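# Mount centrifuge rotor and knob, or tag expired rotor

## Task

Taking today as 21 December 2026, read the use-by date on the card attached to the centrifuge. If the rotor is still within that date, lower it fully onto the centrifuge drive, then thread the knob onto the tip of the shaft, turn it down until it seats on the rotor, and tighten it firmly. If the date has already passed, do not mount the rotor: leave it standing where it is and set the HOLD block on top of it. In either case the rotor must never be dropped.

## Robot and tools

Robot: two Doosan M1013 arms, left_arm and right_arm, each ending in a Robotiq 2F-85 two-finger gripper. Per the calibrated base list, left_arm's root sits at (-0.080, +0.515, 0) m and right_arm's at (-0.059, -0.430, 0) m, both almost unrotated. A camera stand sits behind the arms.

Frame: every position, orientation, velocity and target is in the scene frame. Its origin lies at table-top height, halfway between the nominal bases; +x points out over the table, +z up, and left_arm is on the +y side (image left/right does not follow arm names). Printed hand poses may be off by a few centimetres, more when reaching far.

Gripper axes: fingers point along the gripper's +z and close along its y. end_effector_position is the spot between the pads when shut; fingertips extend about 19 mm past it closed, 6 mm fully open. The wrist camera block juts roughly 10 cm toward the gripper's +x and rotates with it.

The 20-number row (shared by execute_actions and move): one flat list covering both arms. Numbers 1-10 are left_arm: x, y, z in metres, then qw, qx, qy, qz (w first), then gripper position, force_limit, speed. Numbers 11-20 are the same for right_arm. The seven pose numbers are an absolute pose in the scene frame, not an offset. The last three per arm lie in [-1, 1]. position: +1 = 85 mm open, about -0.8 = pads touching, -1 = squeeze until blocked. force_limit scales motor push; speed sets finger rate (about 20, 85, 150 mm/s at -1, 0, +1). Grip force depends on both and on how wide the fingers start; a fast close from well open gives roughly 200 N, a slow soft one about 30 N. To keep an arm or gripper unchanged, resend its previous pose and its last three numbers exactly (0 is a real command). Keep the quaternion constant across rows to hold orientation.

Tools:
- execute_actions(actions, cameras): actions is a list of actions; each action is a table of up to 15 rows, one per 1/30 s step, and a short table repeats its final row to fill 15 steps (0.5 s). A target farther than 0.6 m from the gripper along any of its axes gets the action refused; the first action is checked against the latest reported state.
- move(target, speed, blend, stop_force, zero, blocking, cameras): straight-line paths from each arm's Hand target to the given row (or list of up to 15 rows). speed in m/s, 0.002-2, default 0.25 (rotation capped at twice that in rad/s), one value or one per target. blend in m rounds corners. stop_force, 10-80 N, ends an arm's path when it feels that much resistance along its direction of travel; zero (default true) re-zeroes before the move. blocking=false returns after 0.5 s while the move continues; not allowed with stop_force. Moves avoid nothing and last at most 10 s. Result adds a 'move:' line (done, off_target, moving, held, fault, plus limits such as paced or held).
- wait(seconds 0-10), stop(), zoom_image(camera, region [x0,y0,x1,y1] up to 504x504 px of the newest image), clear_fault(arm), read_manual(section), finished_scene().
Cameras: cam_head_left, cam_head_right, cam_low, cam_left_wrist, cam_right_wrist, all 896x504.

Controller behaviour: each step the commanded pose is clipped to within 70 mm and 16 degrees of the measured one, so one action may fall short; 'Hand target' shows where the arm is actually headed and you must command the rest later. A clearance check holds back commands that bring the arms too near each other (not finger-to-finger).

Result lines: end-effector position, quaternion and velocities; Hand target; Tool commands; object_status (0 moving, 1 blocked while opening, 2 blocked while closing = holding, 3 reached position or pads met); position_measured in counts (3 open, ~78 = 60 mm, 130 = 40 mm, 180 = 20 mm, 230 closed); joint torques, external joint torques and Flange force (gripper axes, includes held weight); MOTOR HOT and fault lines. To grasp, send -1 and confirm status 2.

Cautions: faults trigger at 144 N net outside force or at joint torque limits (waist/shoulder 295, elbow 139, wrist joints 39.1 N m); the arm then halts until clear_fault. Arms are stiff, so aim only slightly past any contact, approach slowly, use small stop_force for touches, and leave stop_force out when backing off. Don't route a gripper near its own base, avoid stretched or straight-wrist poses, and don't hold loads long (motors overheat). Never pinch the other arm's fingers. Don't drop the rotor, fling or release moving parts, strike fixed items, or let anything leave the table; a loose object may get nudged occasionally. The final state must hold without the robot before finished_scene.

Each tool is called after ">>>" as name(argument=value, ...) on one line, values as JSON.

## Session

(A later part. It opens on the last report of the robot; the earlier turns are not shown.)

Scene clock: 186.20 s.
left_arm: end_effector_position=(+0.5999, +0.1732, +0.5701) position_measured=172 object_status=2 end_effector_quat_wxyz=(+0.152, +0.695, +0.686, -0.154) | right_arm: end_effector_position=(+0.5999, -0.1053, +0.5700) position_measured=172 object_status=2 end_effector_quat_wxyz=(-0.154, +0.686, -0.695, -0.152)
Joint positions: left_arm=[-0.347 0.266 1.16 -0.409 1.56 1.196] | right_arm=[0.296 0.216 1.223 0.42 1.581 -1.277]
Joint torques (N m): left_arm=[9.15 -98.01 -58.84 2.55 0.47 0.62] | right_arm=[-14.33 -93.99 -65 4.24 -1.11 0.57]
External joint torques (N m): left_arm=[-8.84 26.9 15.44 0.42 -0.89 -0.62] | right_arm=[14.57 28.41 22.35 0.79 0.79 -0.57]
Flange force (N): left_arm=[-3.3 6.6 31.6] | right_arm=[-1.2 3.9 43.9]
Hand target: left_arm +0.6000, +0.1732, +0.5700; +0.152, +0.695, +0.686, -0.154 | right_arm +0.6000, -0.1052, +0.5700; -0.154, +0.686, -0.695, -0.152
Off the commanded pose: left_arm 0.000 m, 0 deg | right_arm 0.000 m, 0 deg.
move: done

>>> move(target=[0.725,0.1848,0.57,0.1519,0.6951,0.6856,-0.1541,-0.98,0.7,-1,0.725,-0.0934,0.57,-0.1541,0.6856,-0.6951,-0.1519,-0.98,0.7,-1], speed=0.1, cameras=["all"])

>>> zoom_image(camera="cam_head_left", region=[370, 120, 490, 240])

>>> zoom_image(camera="cam_head_right", region=[340, 120, 460, 240])

>>> zoom_image(camera="cam_low", region=[410, 90, 550, 230])

Scene clock: 190.63 s.
left_arm: end_effector_position=(+0.7249, +0.1848, +0.5701) position_measured=172 object_status=2 end_effector_quat_wxyz=(+0.152, +0.695, +0.686, -0.154) | right_arm: end_effector_position=(+0.7249, -0.0935, +0.5700) position_measured=172 object_status=2 end_effector_quat_wxyz=(-0.154, +0.686, -0.695, -0.152)
Joint positions: left_arm=[-0.281 0.485 0.85 -0.42 1.669 1.219] | right_arm=[0.272 0.44 0.918 0.425 1.664 -1.265]
Joint torques (N m): left_arm=[-4.22 -119.97 -58.62 -2.01 -0.69 0.37] | right_arm=[-1.19 -118.16 -64.59 8.79 -2.39 0.54]
External joint torques (N m): left_arm=[4.41 28.08 16.06 4.85 0.31 -0.37] | right_arm=[1.53 30.95 22.64 -3.83 2.05 -0.54]
Flange force (N): left_arm=[13.6 8.5 23.8] | right_arm=[16.9 3.9 35.7]
Hand target: left_arm +0.7250, +0.1848, +0.5700; +0.152, +0.695, +0.686, -0.154 | right_arm +0.7250, -0.0934, +0.5700; -0.154, +0.686, -0.695, -0.152
Off the commanded pose: left_arm 0.000 m, 0 deg | right_arm 0.000 m, 0 deg.
move: done

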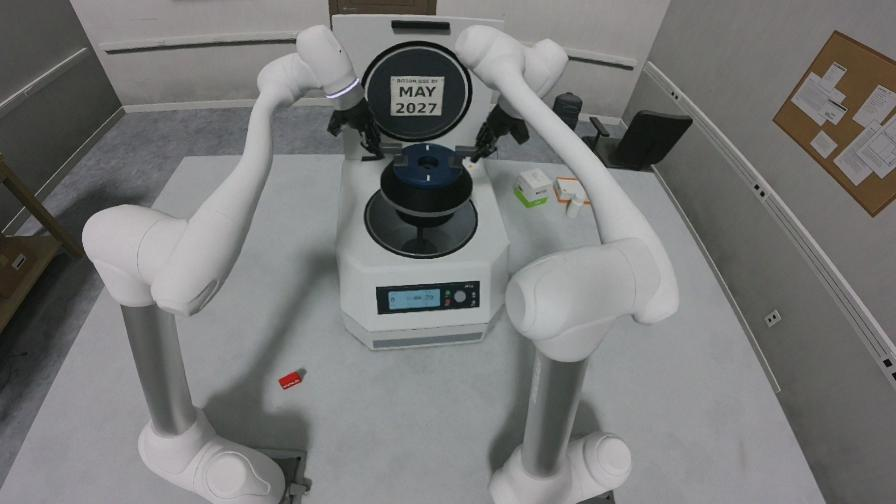

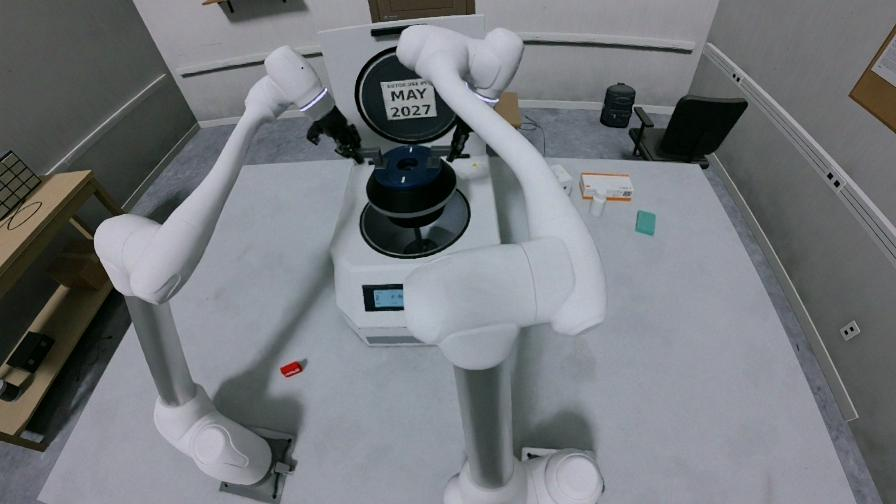

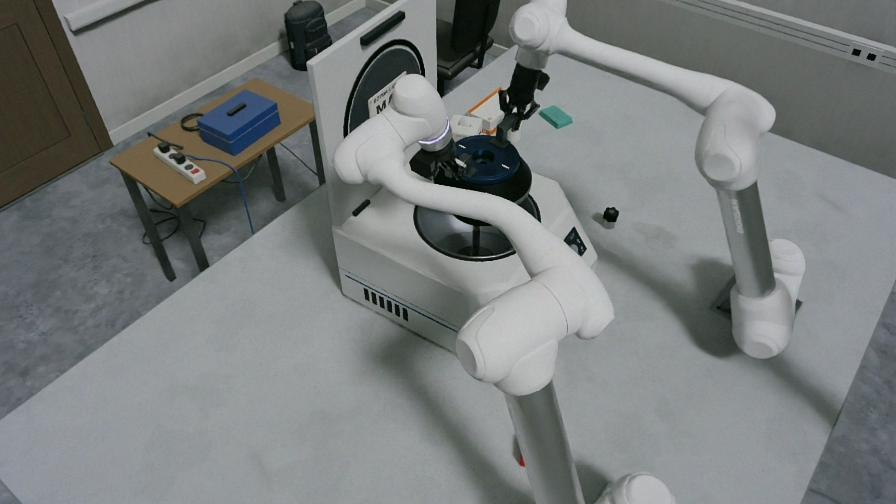

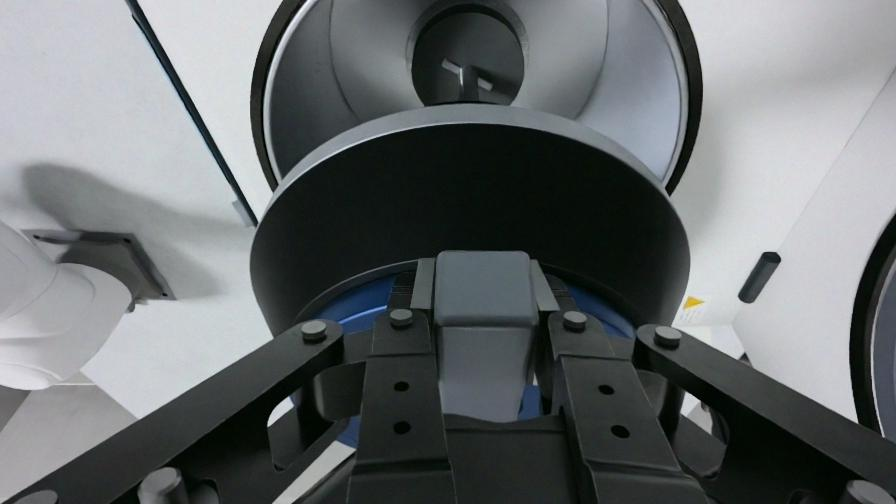

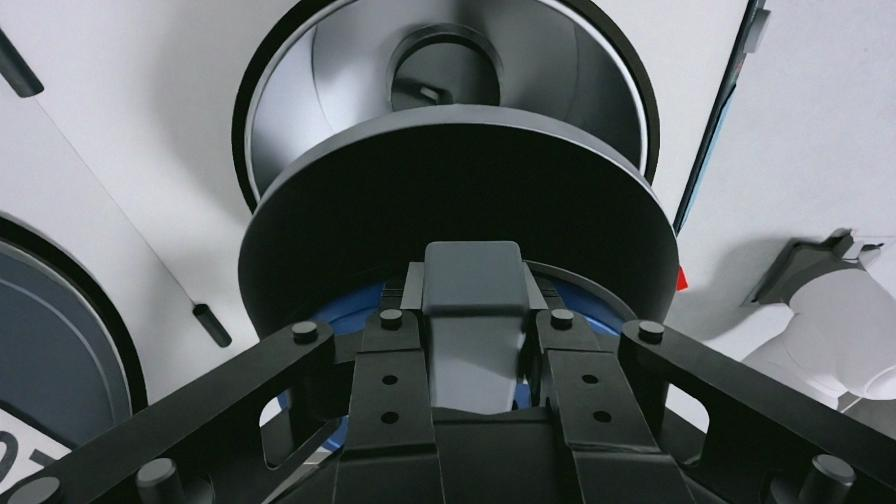

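Scaled by 4.200.

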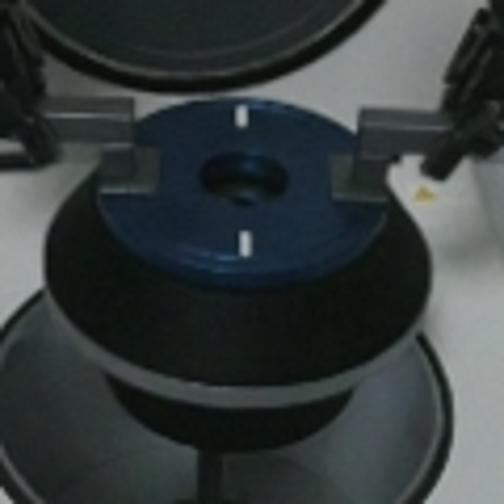

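Scaled by 4.200.

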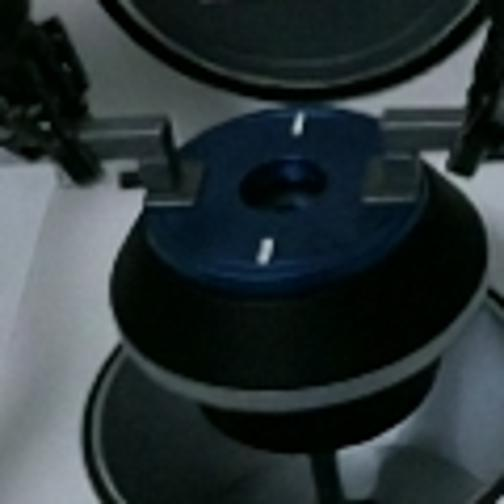

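Scaled by 3.600.

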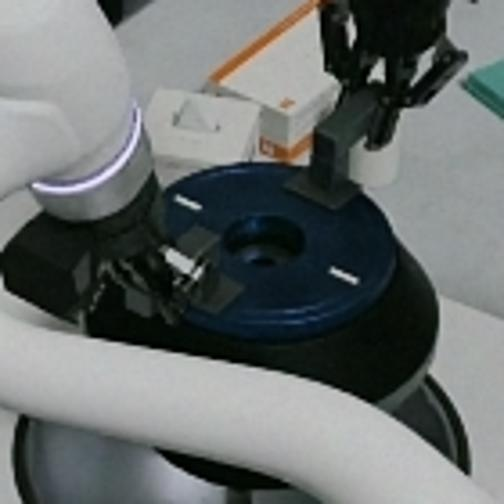

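>>> move(target=[[0.737,0.1978,0.57,0.1519,0.6951,0.6856,-0.1541,-0.98,0.7,-1,0.737,-0.0804,0.57,-0.1541,0.6856,-0.6951,-0.1519,-0.98,0.7,-1],[0.737,0.1978,0.53,0.1519,0.6951,0.6856,-0.1541,-0.98,0.7,-1,0.737,-0.0804,0.53,-0.1541,0.6856,-0.6951,-0.1519,-0.98,0.7,-1]], speed=0.06, cameras=["all"])

>>> zoom_image(camera="cam_head_left", region=[370, 120, 490, 240])

>>> zoom_image(camera="cam_head_right", region=[340, 120, 460, 240])

>>> zoom_image(camera="cam_low", region=[410, 110, 550, 250])

>>> zoom_image(camera="cam_left_wrist", region=[240, 0, 720, 180])

>>> zoom_image(camera="cam_right_wrist", region=[220, 0, 700, 180])

Scene clock: 229.17 s.
left_arm: end_effector_position=(+0.7370, +0.1978, +0.5301) position_measured=172 object_status=2 end_effector_quat_wxyz=(+0.152, +0.695, +0.686, -0.154) | right_arm: end_effector_position=(+0.7370, -0.0804, +0.5301) position_measured=172 object_status=2 end_effector_quat_wxyz=(-0.154, +0.686, -0.695, -0.152)
Joint positions: left_arm=[-0.262 0.486 0.921 -0.421 1.61 1.266] | right_arm=[0.284 0.456 0.968 0.422 1.6 -1.281]
Joint torques (N m): left_arm=[-2.39 -120.41 -59.06 -1.52 -0.86 0.48] | right_arm=[-2.49 -120.04 -65.5 8.42 -2.29 0.63]
External joint torques (N m): left_arm=[2.05 27.15 15.66 4.39 0.53 -0.49] | right_arm=[2.76 31.07 22.9 -3.39 1.96 -0.63]
Flange force (N): left_arm=[10.9 7.4 23.7] | right_arm=[15.9 5.0 36.0]
Hand target: left_arm +0.7370, +0.1978, +0.5300; +0.152, +0.695, +0.686, -0.154 | right_arm +0.7370, -0.0804, +0.5300; -0.154, +0.686, -0.695, -0.152
Off the commanded pose: left_arm 0.000 m, 0 deg | right_arm 0.000 m, 0 deg.
move: done

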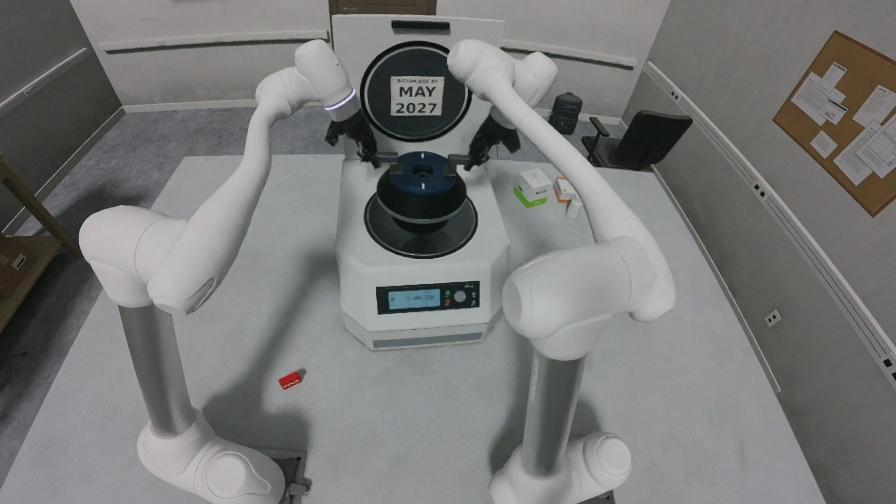

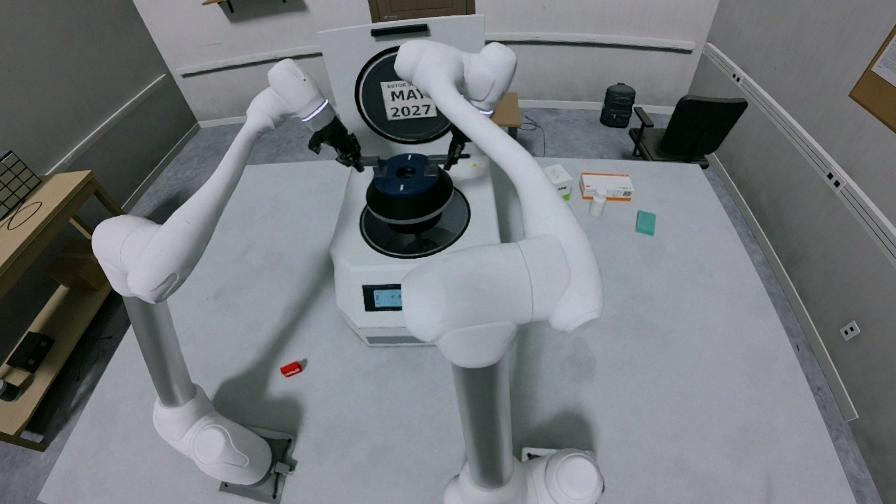

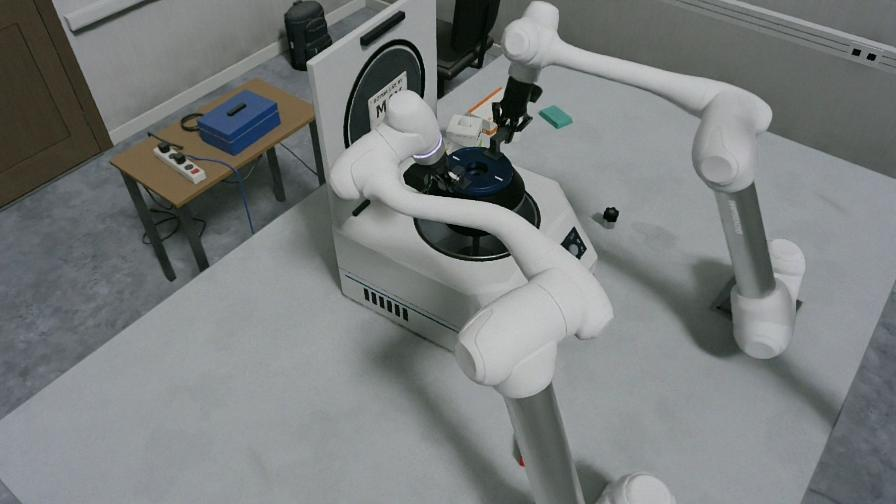

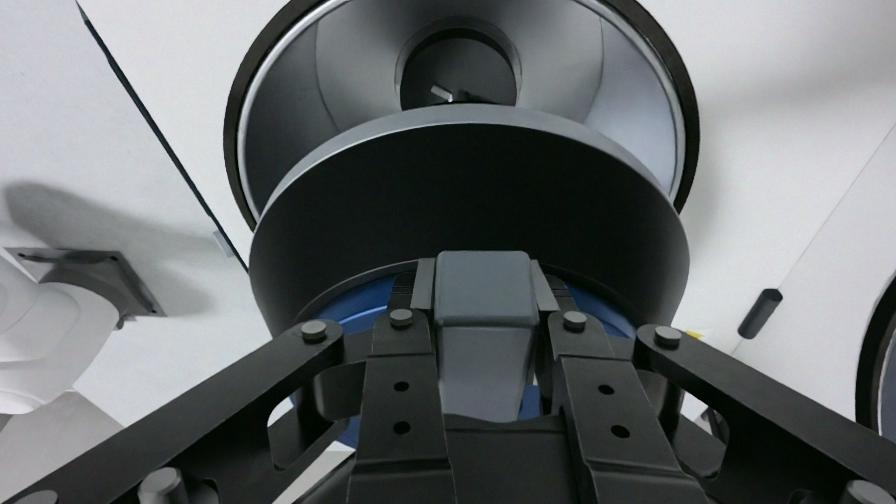

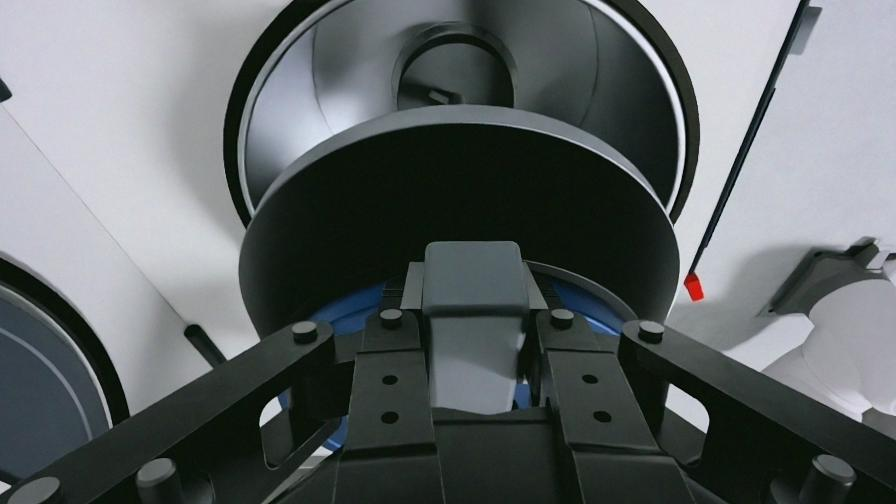

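Scaled by 4.200.

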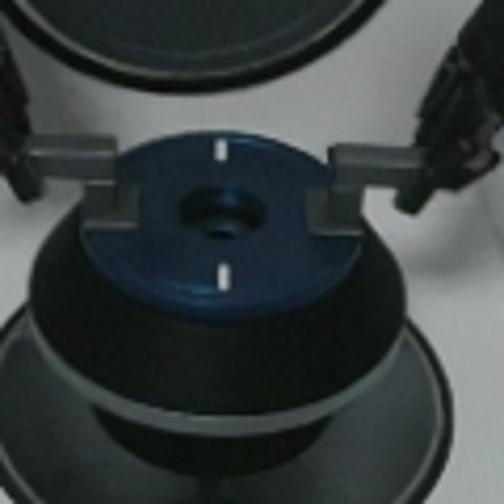

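Scaled by 4.200.

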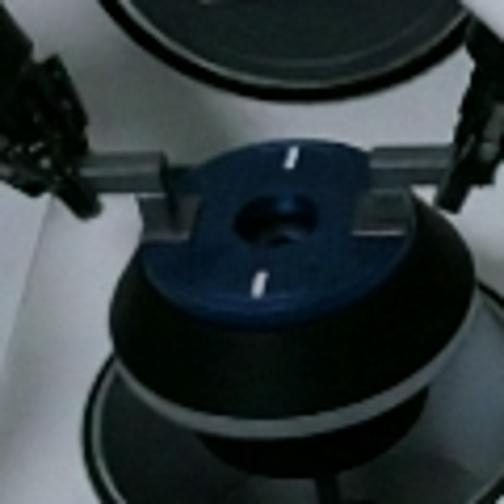

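Scaled by 3.600.

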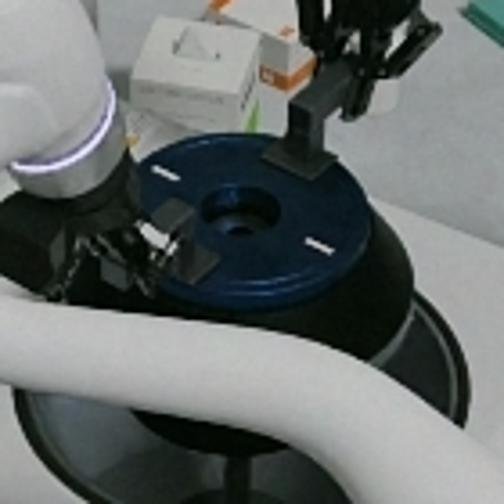

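Scaled by 1.050.

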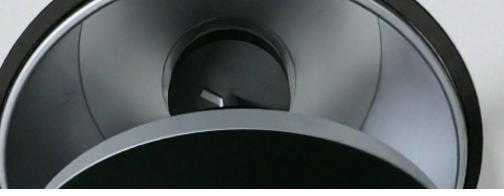

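Scaled by 1.050.

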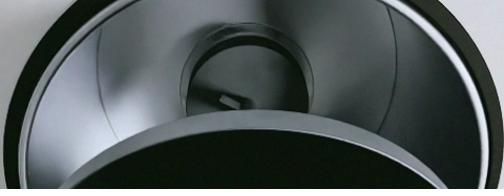

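>>> move(target=[0.737,0.1998,0.51,0.1519,0.6951,0.6856,-0.1541,-0.98,0.7,-1,0.737,-0.0784,0.51,-0.1541,0.6856,-0.6951,-0.1519,-0.98,0.7,-1], speed=0.05)

>>> move(target=[0.737,0.1998,0.45,0.1519,0.6951,0.6856,-0.1541,-0.98,0.7,-1,0.737,-0.0784,0.45,-0.1541,0.6856,-0.6951,-0.1519,-0.98,0.7,-1], speed=0.025, stop_force=15, cameras=["all"])

Scene clock: 237.70 s.
left_arm: end_effector_position=(+0.7370, +0.1998, +0.5100) position_measured=172 object_status=2 end_effector_quat_wxyz=(+0.152, +0.695, +0.686, -0.154) | right_arm: end_effector_position=(+0.7370, -0.0784, +0.5100) position_measured=172 object_status=2 end_effector_quat_wxyz=(-0.154, +0.686, -0.695, -0.152)
Joint positions: left_arm=[-0.26 0.48 0.967 -0.421 1.575 1.284] | right_arm=[0.286 0.452 1.009 0.421 1.564 -1.295]
Joint torques (N m): left_arm=[-4.28 -119.92 -59.74 -2.08 -0.97 0.55] | right_arm=[-1.09 -120.17 -65.89 9.09 -2.44 0.5]
External joint torques (N m): left_arm=[4.48 26.72 16.04 5.01 0.65 -0.55] | right_arm=[1.37 31.48 23.21 -4.06 2.13 -0.5]
Flange force (N): left_arm=[14.0 6.5 23.0] | right_arm=[17.1 4.1 35.2]
Hand target: left_arm +0.7370, +0.1998, +0.5100; +0.152, +0.695, +0.686, -0.154 | right_arm +0.7370, -0.0784, +0.5100; -0.154, +0.686, -0.695, -0.152
Off the commanded pose: left_arm 0.000 m, 0 deg | right_arm 0.000 m, 0 deg.
move: done

Scene clock: 239.63 s.
left_arm: end_effector_position=(+0.7369, +0.1998, +0.4808) position_measured=172 object_status=2 end_effector_quat_wxyz=(+0.152, +0.695, +0.686, -0.154) | right_arm: end_effector_position=(+0.7369, -0.0783, +0.4904) position_measured=172 object_status=2 end_effector_quat_wxyz=(-0.154, +0.686, -0.695, -0.152)
Joint positions: left_arm=[-0.26 0.474 1.028 -0.421 1.524 1.307] | right_arm=[0.287 0.448 1.05 0.422 1.53 -1.31]
Joint torques (N m): left_arm=[-4.09 -107.59 -53.06 0.95 -1.42 0.86] | right_arm=[-7.64 -135 -79.16 10.66 -5.16 0.47]
External joint torques (N m): left_arm=[4 15.16 9.34 1.98 1.13 -0.86] | right_arm=[7.94 45.97 36.08 -5.6 4.87 -0.47]
Flange force (N): left_arm=[8.8 4.3 11.3] | right_arm=[20.5 11.5 54.1]
Hand target: left_arm +0.7370, +0.1998, +0.4808; +0.152, +0.695, +0.686, -0.154 | right_arm +0.7369, -0.0784, +0.4905; -0.154, +0.686, -0.695, -0.152
Off the commanded pose: left_arm 0.031 m, 0 deg | right_arm 0.040 m, 0 deg.
move: contact (left_arm, right_arm)

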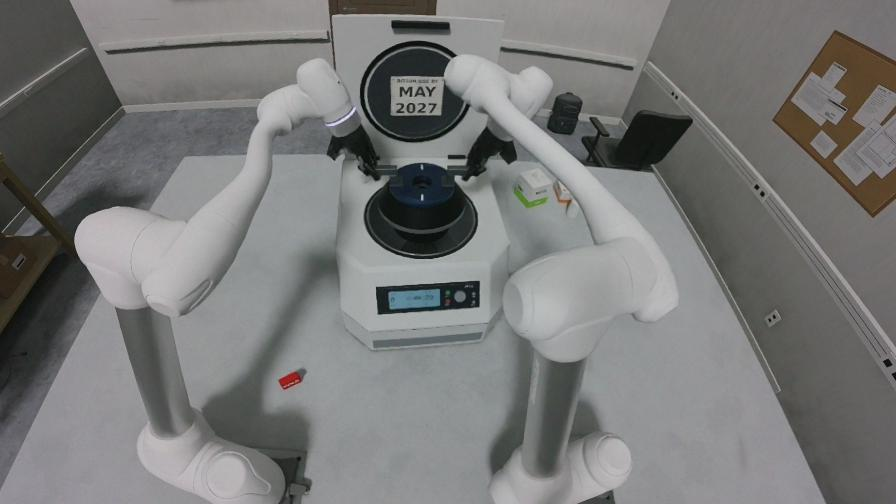

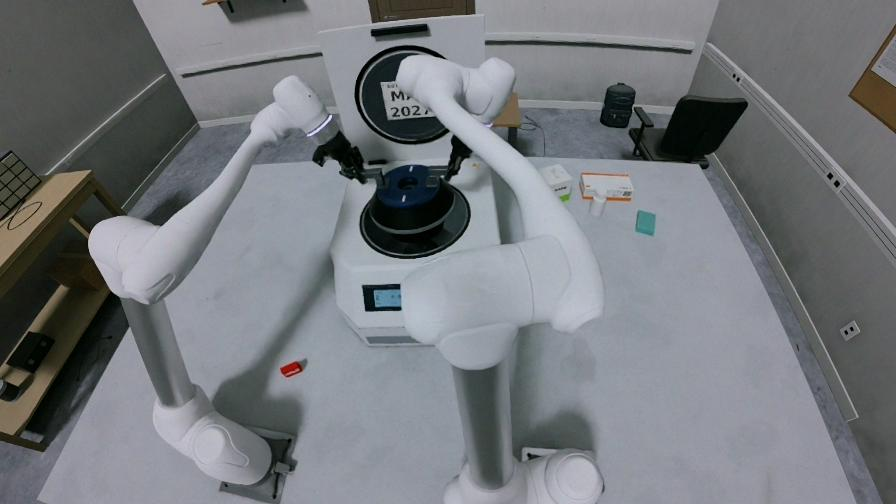

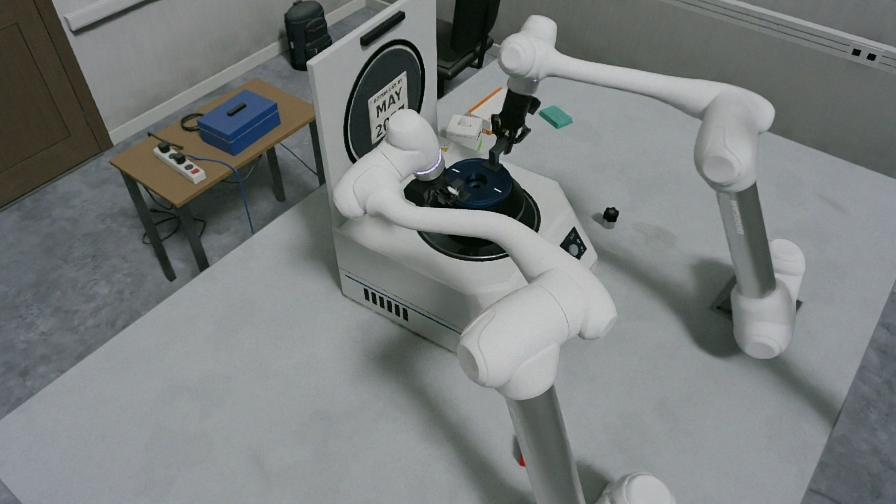

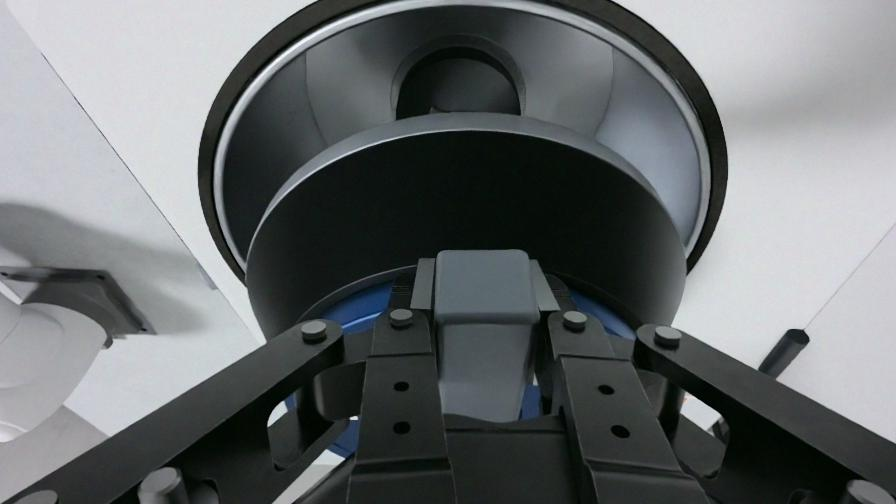

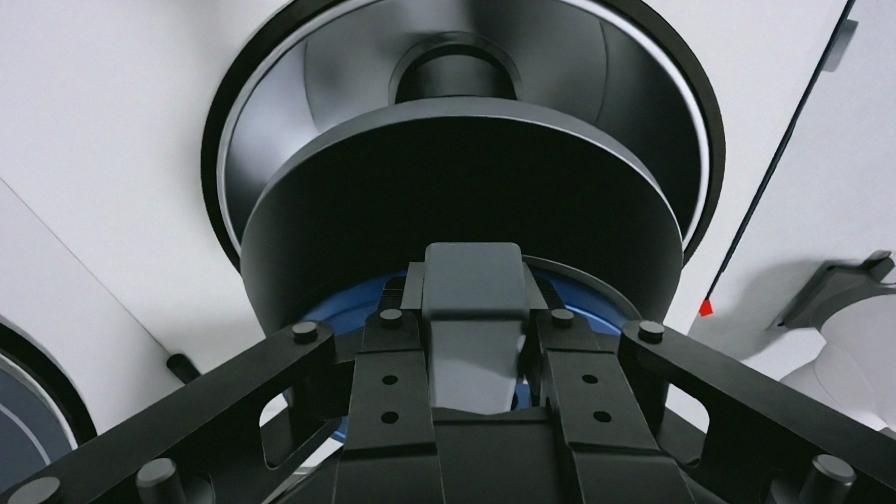

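>>> move(target=[0.737,0.1998,0.4905,0.1519,0.6951,0.6856,-0.1541,-0.98,0.7,-1,0.737,-0.0784,0.4905,-0.1541,0.6856,-0.6951,-0.1519,-0.98,0.7,-1], speed=0.04)

>>> zoom_image(camera="cam_head_left", region=[370, 140, 490, 260])

Scene clock: 242.60 s.
left_arm: end_effector_position=(+0.7370, +0.1998, +0.4904) position_measured=172 object_status=2 end_effector_quat_wxyz=(+0.152, +0.695, +0.686, -0.154) | right_arm: end_effector_position=(+0.7370, -0.0784, +0.4907) position_measured=172 object_status=2 end_effector_quat_wxyz=(-0.154, +0.686, -0.695, -0.152)
Joint positions: left_arm=[-0.26 0.476 1.009 -0.421 1.541 1.299] | right_arm=[0.286 0.448 1.049 0.422 1.531 -1.31]
Joint torques (N m): left_arm=[2.03 -128.49 -65.72 -1.24 -2.07 0.85] | right_arm=[4.85 -106.24 -59.73 9.3 -4.32 0.21]
External joint torques (N m): left_arm=[-1.6 35.92 22.07 4.19 1.77 -0.85] | right_arm=[-4.74 18.61 17.07 -4.28 4.01 -0.21]
Flange force (N): left_arm=[11.4 6.1 33.8] | right_arm=[19.3 6.9 18.3]
Hand target: left_arm +0.7370, +0.1998, +0.4905; +0.152, +0.695, +0.686, -0.154 | right_arm +0.7370, -0.0784, +0.4905; -0.154, +0.686, -0.695, -0.152
Off the commanded pose: left_arm 0.000 m, 0 deg | right_arm 0.000 m, 0 deg.
move: done

Scaled by 4.200.
This view is cut from an older image: the scene may have changed since it was taken.

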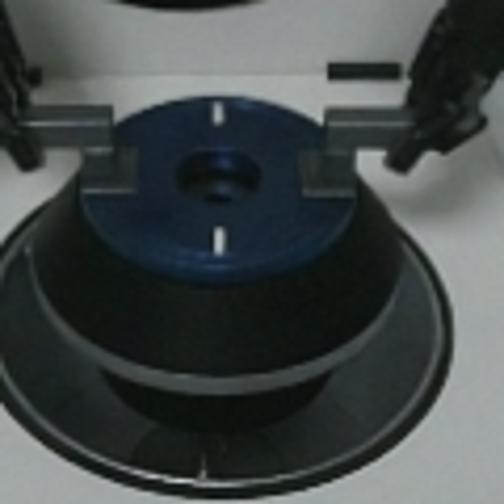

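>>> move(target=[0.737,0.1998,0.481,0.1519,0.6951,0.6856,-0.1541,-0.98,0.7,-1,0.737,-0.0784,0.481,-0.1541,0.6856,-0.6951,-0.1519,-0.98,0.7,-1], speed=0.02, stop_force=30)

>>> move(target=[0.737,0.1998,0.471,0.1519,0.6951,0.6856,-0.1541,-0.98,0.7,-1,0.737,-0.0784,0.471,-0.1541,0.6856,-0.6951,-0.1519,-0.98,0.7,-1], speed=0.02, stop_force=30)

Scene clock: 247.37 s.
left_arm: end_effector_position=(+0.7370, +0.1998, +0.4810) position_measured=172 object_status=2 end_effector_quat_wxyz=(+0.152, +0.695, +0.686, -0.154) | right_arm: end_effector_position=(+0.7370, -0.0784, +0.4895) position_measured=172 object_status=2 end_effector_quat_wxyz=(-0.154, +0.686, -0.695, -0.152)
Joint positions: left_arm=[-0.26 0.474 1.028 -0.421 1.525 1.306] | right_arm=[0.286 0.448 1.051 0.422 1.529 -1.31]
Joint torques (N m): left_arm=[-5.33 -107.38 -52.97 0.42 -1.19 0.76] | right_arm=[-6.46 -134.23 -77.56 10.64 -4.3 0.5]
External joint torques (N m): left_arm=[5.35 14.87 9.18 2.5 0.89 -0.76] | right_arm=[6.71 45.88 34.77 -5.61 4.01 -0.5]
Flange force (N): left_arm=[10.3 4.4 10.8] | right_arm=[20.3 8.6 52.9]
Hand target: left_arm +0.7370, +0.1998, +0.4810; +0.152, +0.695, +0.686, -0.154 | right_arm +0.7370, -0.0784, +0.4895; -0.154, +0.686, -0.695, -0.152
Off the commanded pose: left_arm 0.000 m, 0 deg | right_arm 0.009 m, 0 deg.
move: contact (right_arm)

Scene clock: 249.00 s.
left_arm: end_effector_position=(+0.7370, +0.1998, +0.4710) position_measured=172 object_status=2 end_effector_quat_wxyz=(+0.152, +0.695, +0.686, -0.154) | right_arm: end_effector_position=(+0.7370, -0.0784, +0.4766) position_measured=172 object_status=2 end_effector_quat_wxyz=(-0.154, +0.686, -0.695, -0.152)
Joint positions: left_arm=[-0.26 0.473 1.047 -0.422 1.508 1.314] | right_arm=[0.286 0.447 1.077 0.422 1.507 -1.32]
Joint torques (N m): left_arm=[-2.69 -112.61 -56.65 0.05 -1.58 0.86] | right_arm=[-3.61 -123.61 -71.46 9.8 -4.47 0.43]
External joint torques (N m): left_arm=[3.42 20.89 13.23 2.9 1.29 -0.87] | right_arm=[3.83 35.58 28.61 -4.77 4.18 -0.43]
Flange force (N): left_arm=[11.0 4.1 17.6] | right_arm=[19.0 9.4 40.7]
Hand target: left_arm +0.7370, +0.1998, +0.4710; +0.152, +0.695, +0.686, -0.154 | right_arm +0.7370, -0.0784, +0.4766; -0.154, +0.686, -0.695, -0.152
Off the commanded pose: left_arm 0.000 m, 0 deg | right_arm 0.006 m, 0 deg.
move: contact (right_arm)

>>> move(target=[0.737,0.1998,0.471,0.1519,0.6951,0.6856,-0.1541,-0.98,0.7,-1,0.737,-0.0784,0.471,-0.1541,0.6856,-0.6951,-0.1519,-0.98,0.7,-1], speed=0.02, cameras=["cam_head_left","cam_head_right","cam_low"])

>>> zoom_image(camera="cam_head_left", region=[370, 140, 490, 260])

>>> zoom_image(camera="cam_head_right", region=[340, 140, 460, 260])

>>> zoom_image(camera="cam_low", region=[410, 120, 550, 260])

Scene clock: 253.17 s.
left_arm: end_effector_position=(+0.7370, +0.1998, +0.4708) position_measured=172 object_status=2 end_effector_quat_wxyz=(+0.152, +0.695, +0.686, -0.154) | right_arm: end_effector_position=(+0.7370, -0.0784, +0.4713) position_measured=172 object_status=2 end_effector_quat_wxyz=(-0.154, +0.686, -0.695, -0.152)
Joint positions: left_arm=[-0.26 0.474 1.047 -0.422 1.508 1.314] | right_arm=[0.286 0.446 1.087 0.422 1.498 -1.324]
Joint torques (N m): left_arm=[17 -137.1 -73.69 2.12 -3.84 1.29] | right_arm=[20.19 -64.46 -37.21 8.8 -6.82 -0.13]
External joint torques (N m): left_arm=[-16.69 45.04 30.07 0.82 3.55 -1.29] | right_arm=[-19.86 -23.84 -5.8 -3.76 6.54 0.13]
Flange force (N): left_arm=[2.0 -2.0 50.8] | right_arm=[20.7 14.8 -32.3]
Hand target: left_arm +0.7370, +0.1998, +0.4710; +0.152, +0.695, +0.686, -0.154 | right_arm +0.7370, -0.0784, +0.4710; -0.154, +0.686, -0.695, -0.152
Off the commanded pose: left_arm 0.000 m, 0 deg | right_arm 0.000 m, 0 deg.
move: done
Images, in order (width x height): cam_head_left 896x504, cam_head_right 896x504, cam_low 896x504.

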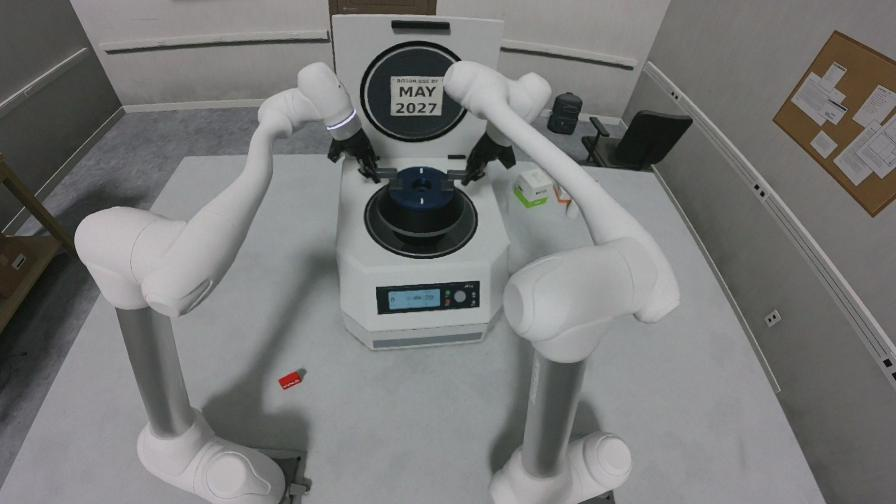

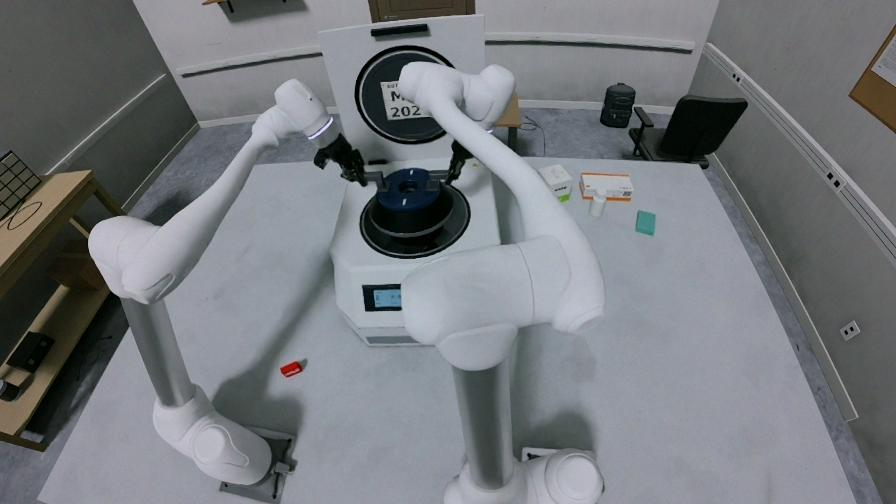

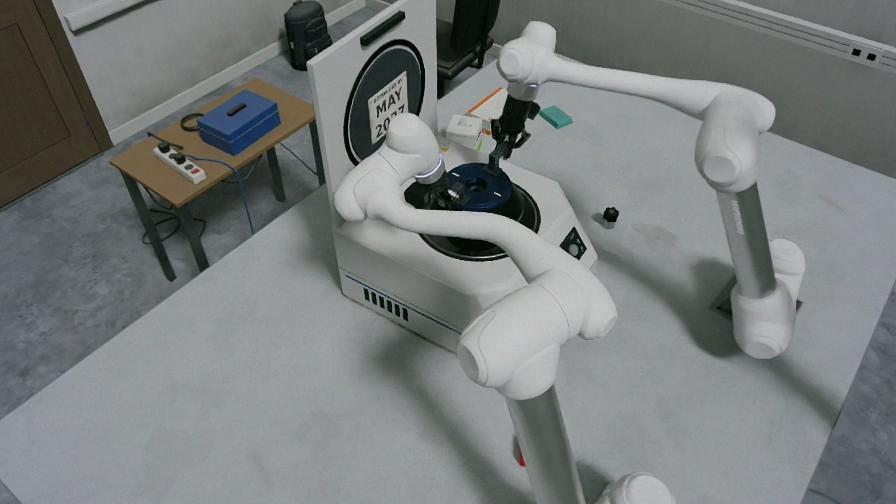

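Scaled by 4.200.

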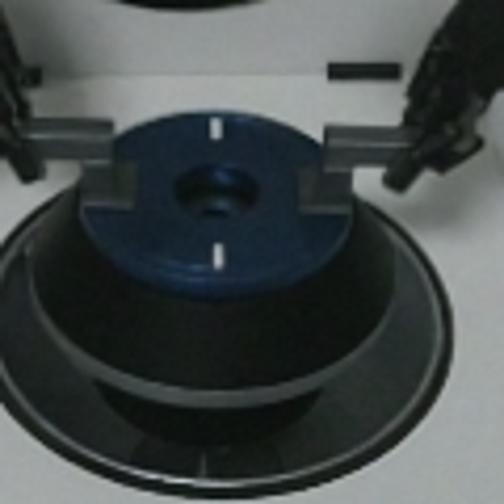

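Scaled by 4.200.

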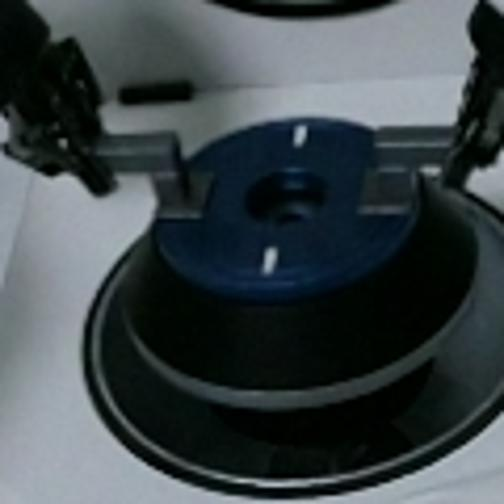

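Scaled by 3.600.

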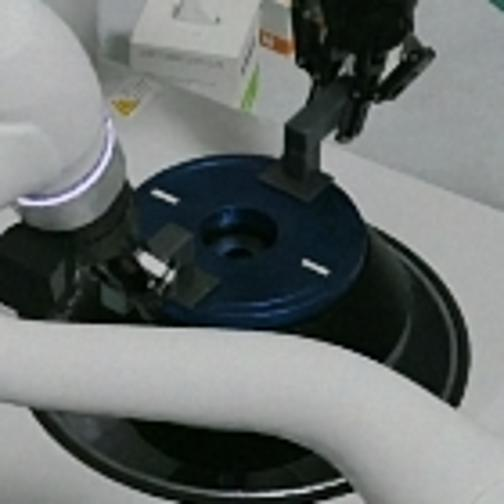

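>>> zoom_image(camera="cam_head_left", region=[400, 170, 444, 204])

>>> zoom_image(camera="cam_low", region=[455, 165, 499, 199])

>>> zoom_image(camera="cam_head_right", region=[388, 170, 432, 204])

Scaled by 11.455.

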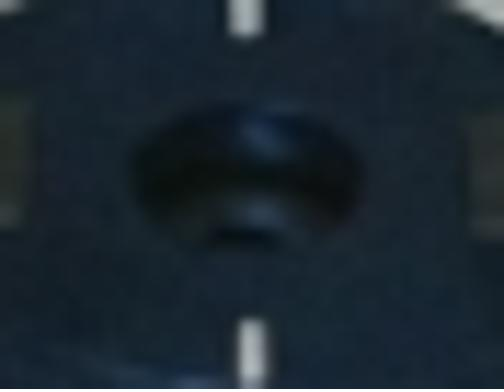

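Scaled by 11.455.

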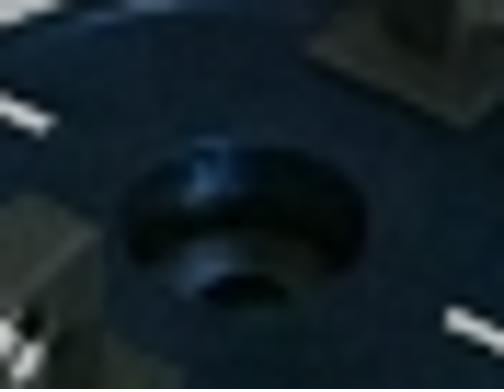

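Scaled by 11.455.

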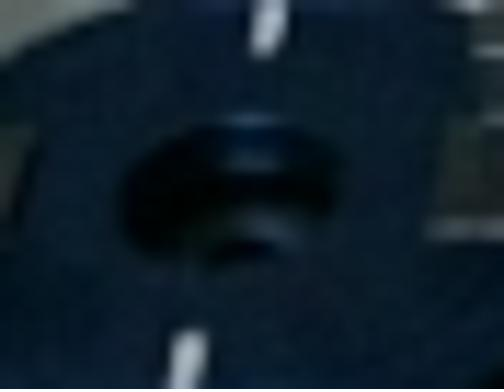

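>>> move(target=[[0.737,0.1998,0.482,0.1519,0.6951,0.6856,-0.1541,-0.98,0.7,-1,0.737,-0.0784,0.482,-0.1541,0.6856,-0.6951,-0.1519,-0.98,0.7,-1],[0.7355,0.198,0.482,0.1519,0.6951,0.6856,-0.1541,-0.98,0.7,-1,0.7355,-0.0802,0.482,-0.1541,0.6856,-0.6951,-0.1519,-0.98,0.7,-1]], speed=0.03)

>>> move(target=[0.7355,0.198,0.476,0.1519,0.6951,0.6856,-0.1541,-0.98,0.7,-1,0.7355,-0.0802,0.476,-0.1541,0.6856,-0.6951,-0.1519,-0.98,0.7,-1], speed=0.02)

>>> move(target=[0.7355,0.198,0.4745,0.1519,0.6951,0.6856,-0.1541,-0.98,0.7,-1,0.7355,-0.0802,0.4745,-0.1541,0.6856,-0.6951,-0.1519,-0.98,0.7,-1], speed=0.01)

>>> move(target=[0.7355,0.198,0.473,0.1519,0.6951,0.6856,-0.1541,-0.98,0.7,-1,0.7355,-0.0802,0.473,-0.1541,0.6856,-0.6951,-0.1519,-0.98,0.7,-1], speed=0.01)

Scene clock: 281.03 s.
left_arm: end_effector_position=(+0.7356, +0.1981, +0.4823) position_measured=172 object_status=2 end_effector_quat_wxyz=(+0.152, +0.695, +0.686, -0.154) | right_arm: end_effector_position=(+0.7355, -0.0800, +0.4818) position_measured=172 object_status=2 end_effector_quat_wxyz=(-0.154, +0.686, -0.695, -0.152)
Joint positions: left_arm=[-0.262 0.472 1.028 -0.421 1.525 1.304] | right_arm=[0.285 0.444 1.072 0.422 1.516 -1.318]
Joint torques (N m): left_arm=[1.97 -131.55 -71.42 -1.95 -3.68 0.97] | right_arm=[5.11 -109.73 -63.67 9.27 -5.09 0.07]
External joint torques (N m): left_arm=[-1.55 39.79 27.93 4.88 3.37 -0.97] | right_arm=[-5 21.97 20.88 -4.24 4.81 -0.07]
Flange force (N): left_arm=[17.0 -1.4 40.4] | right_arm=[23.0 9.9 22.5]
Hand target: left_arm +0.7355, +0.1980, +0.4820; +0.152, +0.695, +0.686, -0.154 | right_arm +0.7355, -0.0802, +0.4820; -0.154, +0.686, -0.695, -0.152
Off the commanded pose: left_arm 0.000 m, 0 deg | right_arm 0.000 m, 0 deg.
move: done

Scene clock: 281.73 s.
left_arm: end_effector_position=(+0.7355, +0.1980, +0.4760) position_measured=172 object_status=2 end_effector_quat_wxyz=(+0.152, +0.695, +0.686, -0.154) | right_arm: end_effector_position=(+0.7355, -0.0802, +0.4760) position_measured=172 object_status=2 end_effector_quat_wxyz=(-0.154, +0.686, -0.695, -0.152)
Joint positions: left_arm=[-0.262 0.472 1.04 -0.421 1.514 1.308] | right_arm=[0.285 0.443 1.083 0.422 1.505 -1.323]
Joint torques (N m): left_arm=[1.04 -124.68 -64.73 -1.19 -2.42 0.92] | right_arm=[1.88 -109.29 -62.02 8.66 -4.06 0.09]
External joint torques (N m): left_arm=[-0.92 32.64 21.07 4.12 2.13 -0.92] | right_arm=[-1.69 21.35 19.02 -3.62 3.77 -0.09]
Flange force (N): left_arm=[11.8 3.5 31.1] | right_arm=[17.5 8.0 23.0]
Hand target: left_arm +0.7355, +0.1980, +0.4760; +0.152, +0.695, +0.686, -0.154 | right_arm +0.7355, -0.0802, +0.4760; -0.154, +0.686, -0.695, -0.152
Off the commanded pose: left_arm 0.000 m, 0 deg | right_arm 0.000 m, 0 deg.
move: done

Scene clock: 282.43 s.
left_arm: end_effector_position=(+0.7355, +0.1980, +0.4745) position_measured=172 object_status=2 end_effector_quat_wxyz=(+0.152, +0.695, +0.686, -0.154) | right_arm: end_effector_position=(+0.7355, -0.0802, +0.4745) position_measured=172 object_status=2 end_effector_quat_wxyz=(-0.154, +0.686, -0.695, -0.152)
Joint positions: left_arm=[-0.262 0.472 1.043 -0.421 1.512 1.309] | right_arm=[0.285 0.443 1.086 0.422 1.503 -1.324]
Joint torques (N m): left_arm=[1.28 -124.23 -64.67 -1.12 -2.29 0.83] | right_arm=[2.3 -108.94 -61.47 8.71 -3.98 0.25]
External joint torques (N m): left_arm=[-0.85 32.04 21.05 4.05 2 -0.83] | right_arm=[-2.01 20.09 18.15 -3.62 3.7 -0.25]
Flange force (N): left_arm=[12.3 2.4 31.2] | right_arm=[17.4 7.9 21.5]
Hand target: left_arm +0.7355, +0.1980, +0.4745; +0.152, +0.695, +0.686, -0.154 | right_arm +0.7355, -0.0802, +0.4745; -0.154, +0.686, -0.695, -0.152
Off the commanded pose: left_arm 0.000 m, 0 deg | right_arm 0.000 m, 0 deg.
move: done

Scene clock: 283.13 s.
left_arm: end_effector_position=(+0.7355, +0.1980, +0.4730) position_measured=172 object_status=2 end_effector_quat_wxyz=(+0.152, +0.695, +0.686, -0.154) | right_arm: end_effector_position=(+0.7355, -0.0802, +0.4730) position_measured=172 object_status=2 end_effector_quat_wxyz=(-0.154, +0.686, -0.695, -0.152)
Joint positions: left_arm=[-0.262 0.472 1.046 -0.421 1.509 1.31] | right_arm=[0.285 0.443 1.089 0.423 1.5 -1.325]
Joint torques (N m): left_arm=[1.67 -124.35 -64.8 -0.99 -2.32 0.86] | right_arm=[2.25 -108.47 -61.5 8.64 -4.02 0.28]
External joint torques (N m): left_arm=[-1.22 32.06 21.09 3.94 2.03 -0.86] | right_arm=[-1.99 20.57 18.61 -3.61 3.74 -0.28]
Flange force (N): left_arm=[11.9 2.2 31.4] | right_arm=[17.8 8.2 22.1]
Hand target: left_arm +0.7355, +0.1980, +0.4730; +0.152, +0.695, +0.686, -0.154 | right_arm +0.7355, -0.0802, +0.4730; -0.154, +0.686, -0.695, -0.152
Off the commanded pose: left_arm 0.000 m, 0 deg | right_arm 0.000 m, 0 deg.
move: done

>>> move(target=[0.7355,0.198,0.471,0.1519,0.6951,0.6856,-0.1541,-0.98,0.7,-1,0.7355,-0.0802,0.471,-0.1541,0.6856,-0.6951,-0.1519,-0.98,0.7,-1], speed=0.01)

>>> move(target=[0.7355,0.198,0.4692,0.1519,0.6951,0.6856,-0.1541,-0.98,0.7,-1,0.7355,-0.0802,0.4692,-0.1541,0.6856,-0.6951,-0.1519,-0.98,0.7,-1], speed=0.01)

>>> move(target=[0.7355,0.198,0.4675,0.1519,0.6951,0.6856,-0.1541,-0.98,0.7,-1,0.7355,-0.0802,0.4675,-0.1541,0.6856,-0.6951,-0.1519,-0.98,0.7,-1], speed=0.01)

Scene clock: 286.63 s.
left_arm: end_effector_position=(+0.7355, +0.1980, +0.4711) position_measured=172 object_status=2 end_effector_quat_wxyz=(+0.152, +0.695, +0.686, -0.154) | right_arm: end_effector_position=(+0.7355, -0.0802, +0.4711) position_measured=172 object_status=2 end_effector_quat_wxyz=(-0.154, +0.686, -0.695, -0.152)
Joint positions: left_arm=[-0.262 0.471 1.05 -0.421 1.506 1.312] | right_arm=[0.285 0.443 1.092 0.423 1.497 -1.327]
Joint torques (N m): left_arm=[1.29 -118.12 -60.51 -0.21 -2.28 0.85] | right_arm=[5.06 -94.41 -52.36 7.88 -3.89 0.22]
External joint torques (N m): left_arm=[-0.73 25.95 16.87 3.16 1.99 -0.85] | right_arm=[-4.79 6.56 9.43 -2.84 3.61 -0.22]
Flange force (N): left_arm=[9.3 2.8 24.4] | right_arm=[14.2 8.2 5.9]
Hand target: left_arm +0.7355, +0.1980, +0.4710; +0.152, +0.695, +0.686, -0.154 | right_arm +0.7355, -0.0802, +0.4710; -0.154, +0.686, -0.695, -0.152
Off the commanded pose: left_arm 0.000 m, 0 deg | right_arm 0.000 m, 0 deg.
move: done

Scene clock: 287.33 s.
left_arm: end_effector_position=(+0.7355, +0.1980, +0.4692) position_measured=172 object_status=2 end_effector_quat_wxyz=(+0.152, +0.695, +0.686, -0.154) | right_arm: end_effector_position=(+0.7355, -0.0802, +0.4694) position_measured=172 object_status=2 end_effector_quat_wxyz=(-0.154, +0.686, -0.695, -0.152)
Joint positions: left_arm=[-0.262 0.471 1.054 -0.421 1.503 1.313] | right_arm=[0.285 0.443 1.096 0.423 1.494 -1.328]
Joint torques (N m): left_arm=[9.34 -118.3 -60.28 2.34 -2.42 1.06] | right_arm=[14.82 -60.73 -31.48 6.57 -4.83 0.04]
External joint torques (N m): left_arm=[-9.11 26.78 16.86 0.59 2.13 -1.06] | right_arm=[-14.61 -27.41 -11.55 -1.53 4.55 -0.04]
Flange force (N): left_arm=[0.2 1.9 28.2] | right_arm=[9.7 9.6 -35.1]
Hand target: left_arm +0.7355, +0.1980, +0.4692; +0.152, +0.695, +0.686, -0.154 | right_arm +0.7355, -0.0802, +0.4692; -0.154, +0.686, -0.695, -0.152
Off the commanded pose: left_arm 0.000 m, 0 deg | right_arm 0.000 m, 0 deg.
move: done

Scene clock: 288.03 s.
left_arm: end_effector_position=(+0.7355, +0.1980, +0.4675) position_measured=172 object_status=2 end_effector_quat_wxyz=(+0.152, +0.695, +0.686, -0.154) | right_arm: end_effector_position=(+0.7355, -0.0803, +0.4677) position_measured=172 object_status=2 end_effector_quat_wxyz=(-0.154, +0.686, -0.695, -0.152)
Joint positions: left_arm=[-0.262 0.471 1.057 -0.422 1.5 1.315] | right_arm=[0.285 0.443 1.099 0.423 1.491 -1.329]
Joint torques (N m): left_arm=[16.49 -115.35 -57.81 4.92 -1.93 1.2] | right_arm=[30.23 -15.92 -3.03 5.79 -5.2 0.17]
External joint torques (N m): left_arm=[-16.32 23.09 14 -1.98 1.64 -1.2] | right_arm=[-30.07 -71.47 -39.8 -0.76 4.92 -0.17]
Flange force (N): left_arm=[-9.3 0.3 27.9] | right_arm=[6.1 8.7 -89.6]
Hand target: left_arm +0.7355, +0.1980, +0.4675; +0.152, +0.695, +0.686, -0.154 | right_arm +0.7355, -0.0802, +0.4675; -0.154, +0.686, -0.695, -0.152
Off the commanded pose: left_arm 0.000 m, 0 deg | right_arm 0.000 m, 0 deg.
move: done


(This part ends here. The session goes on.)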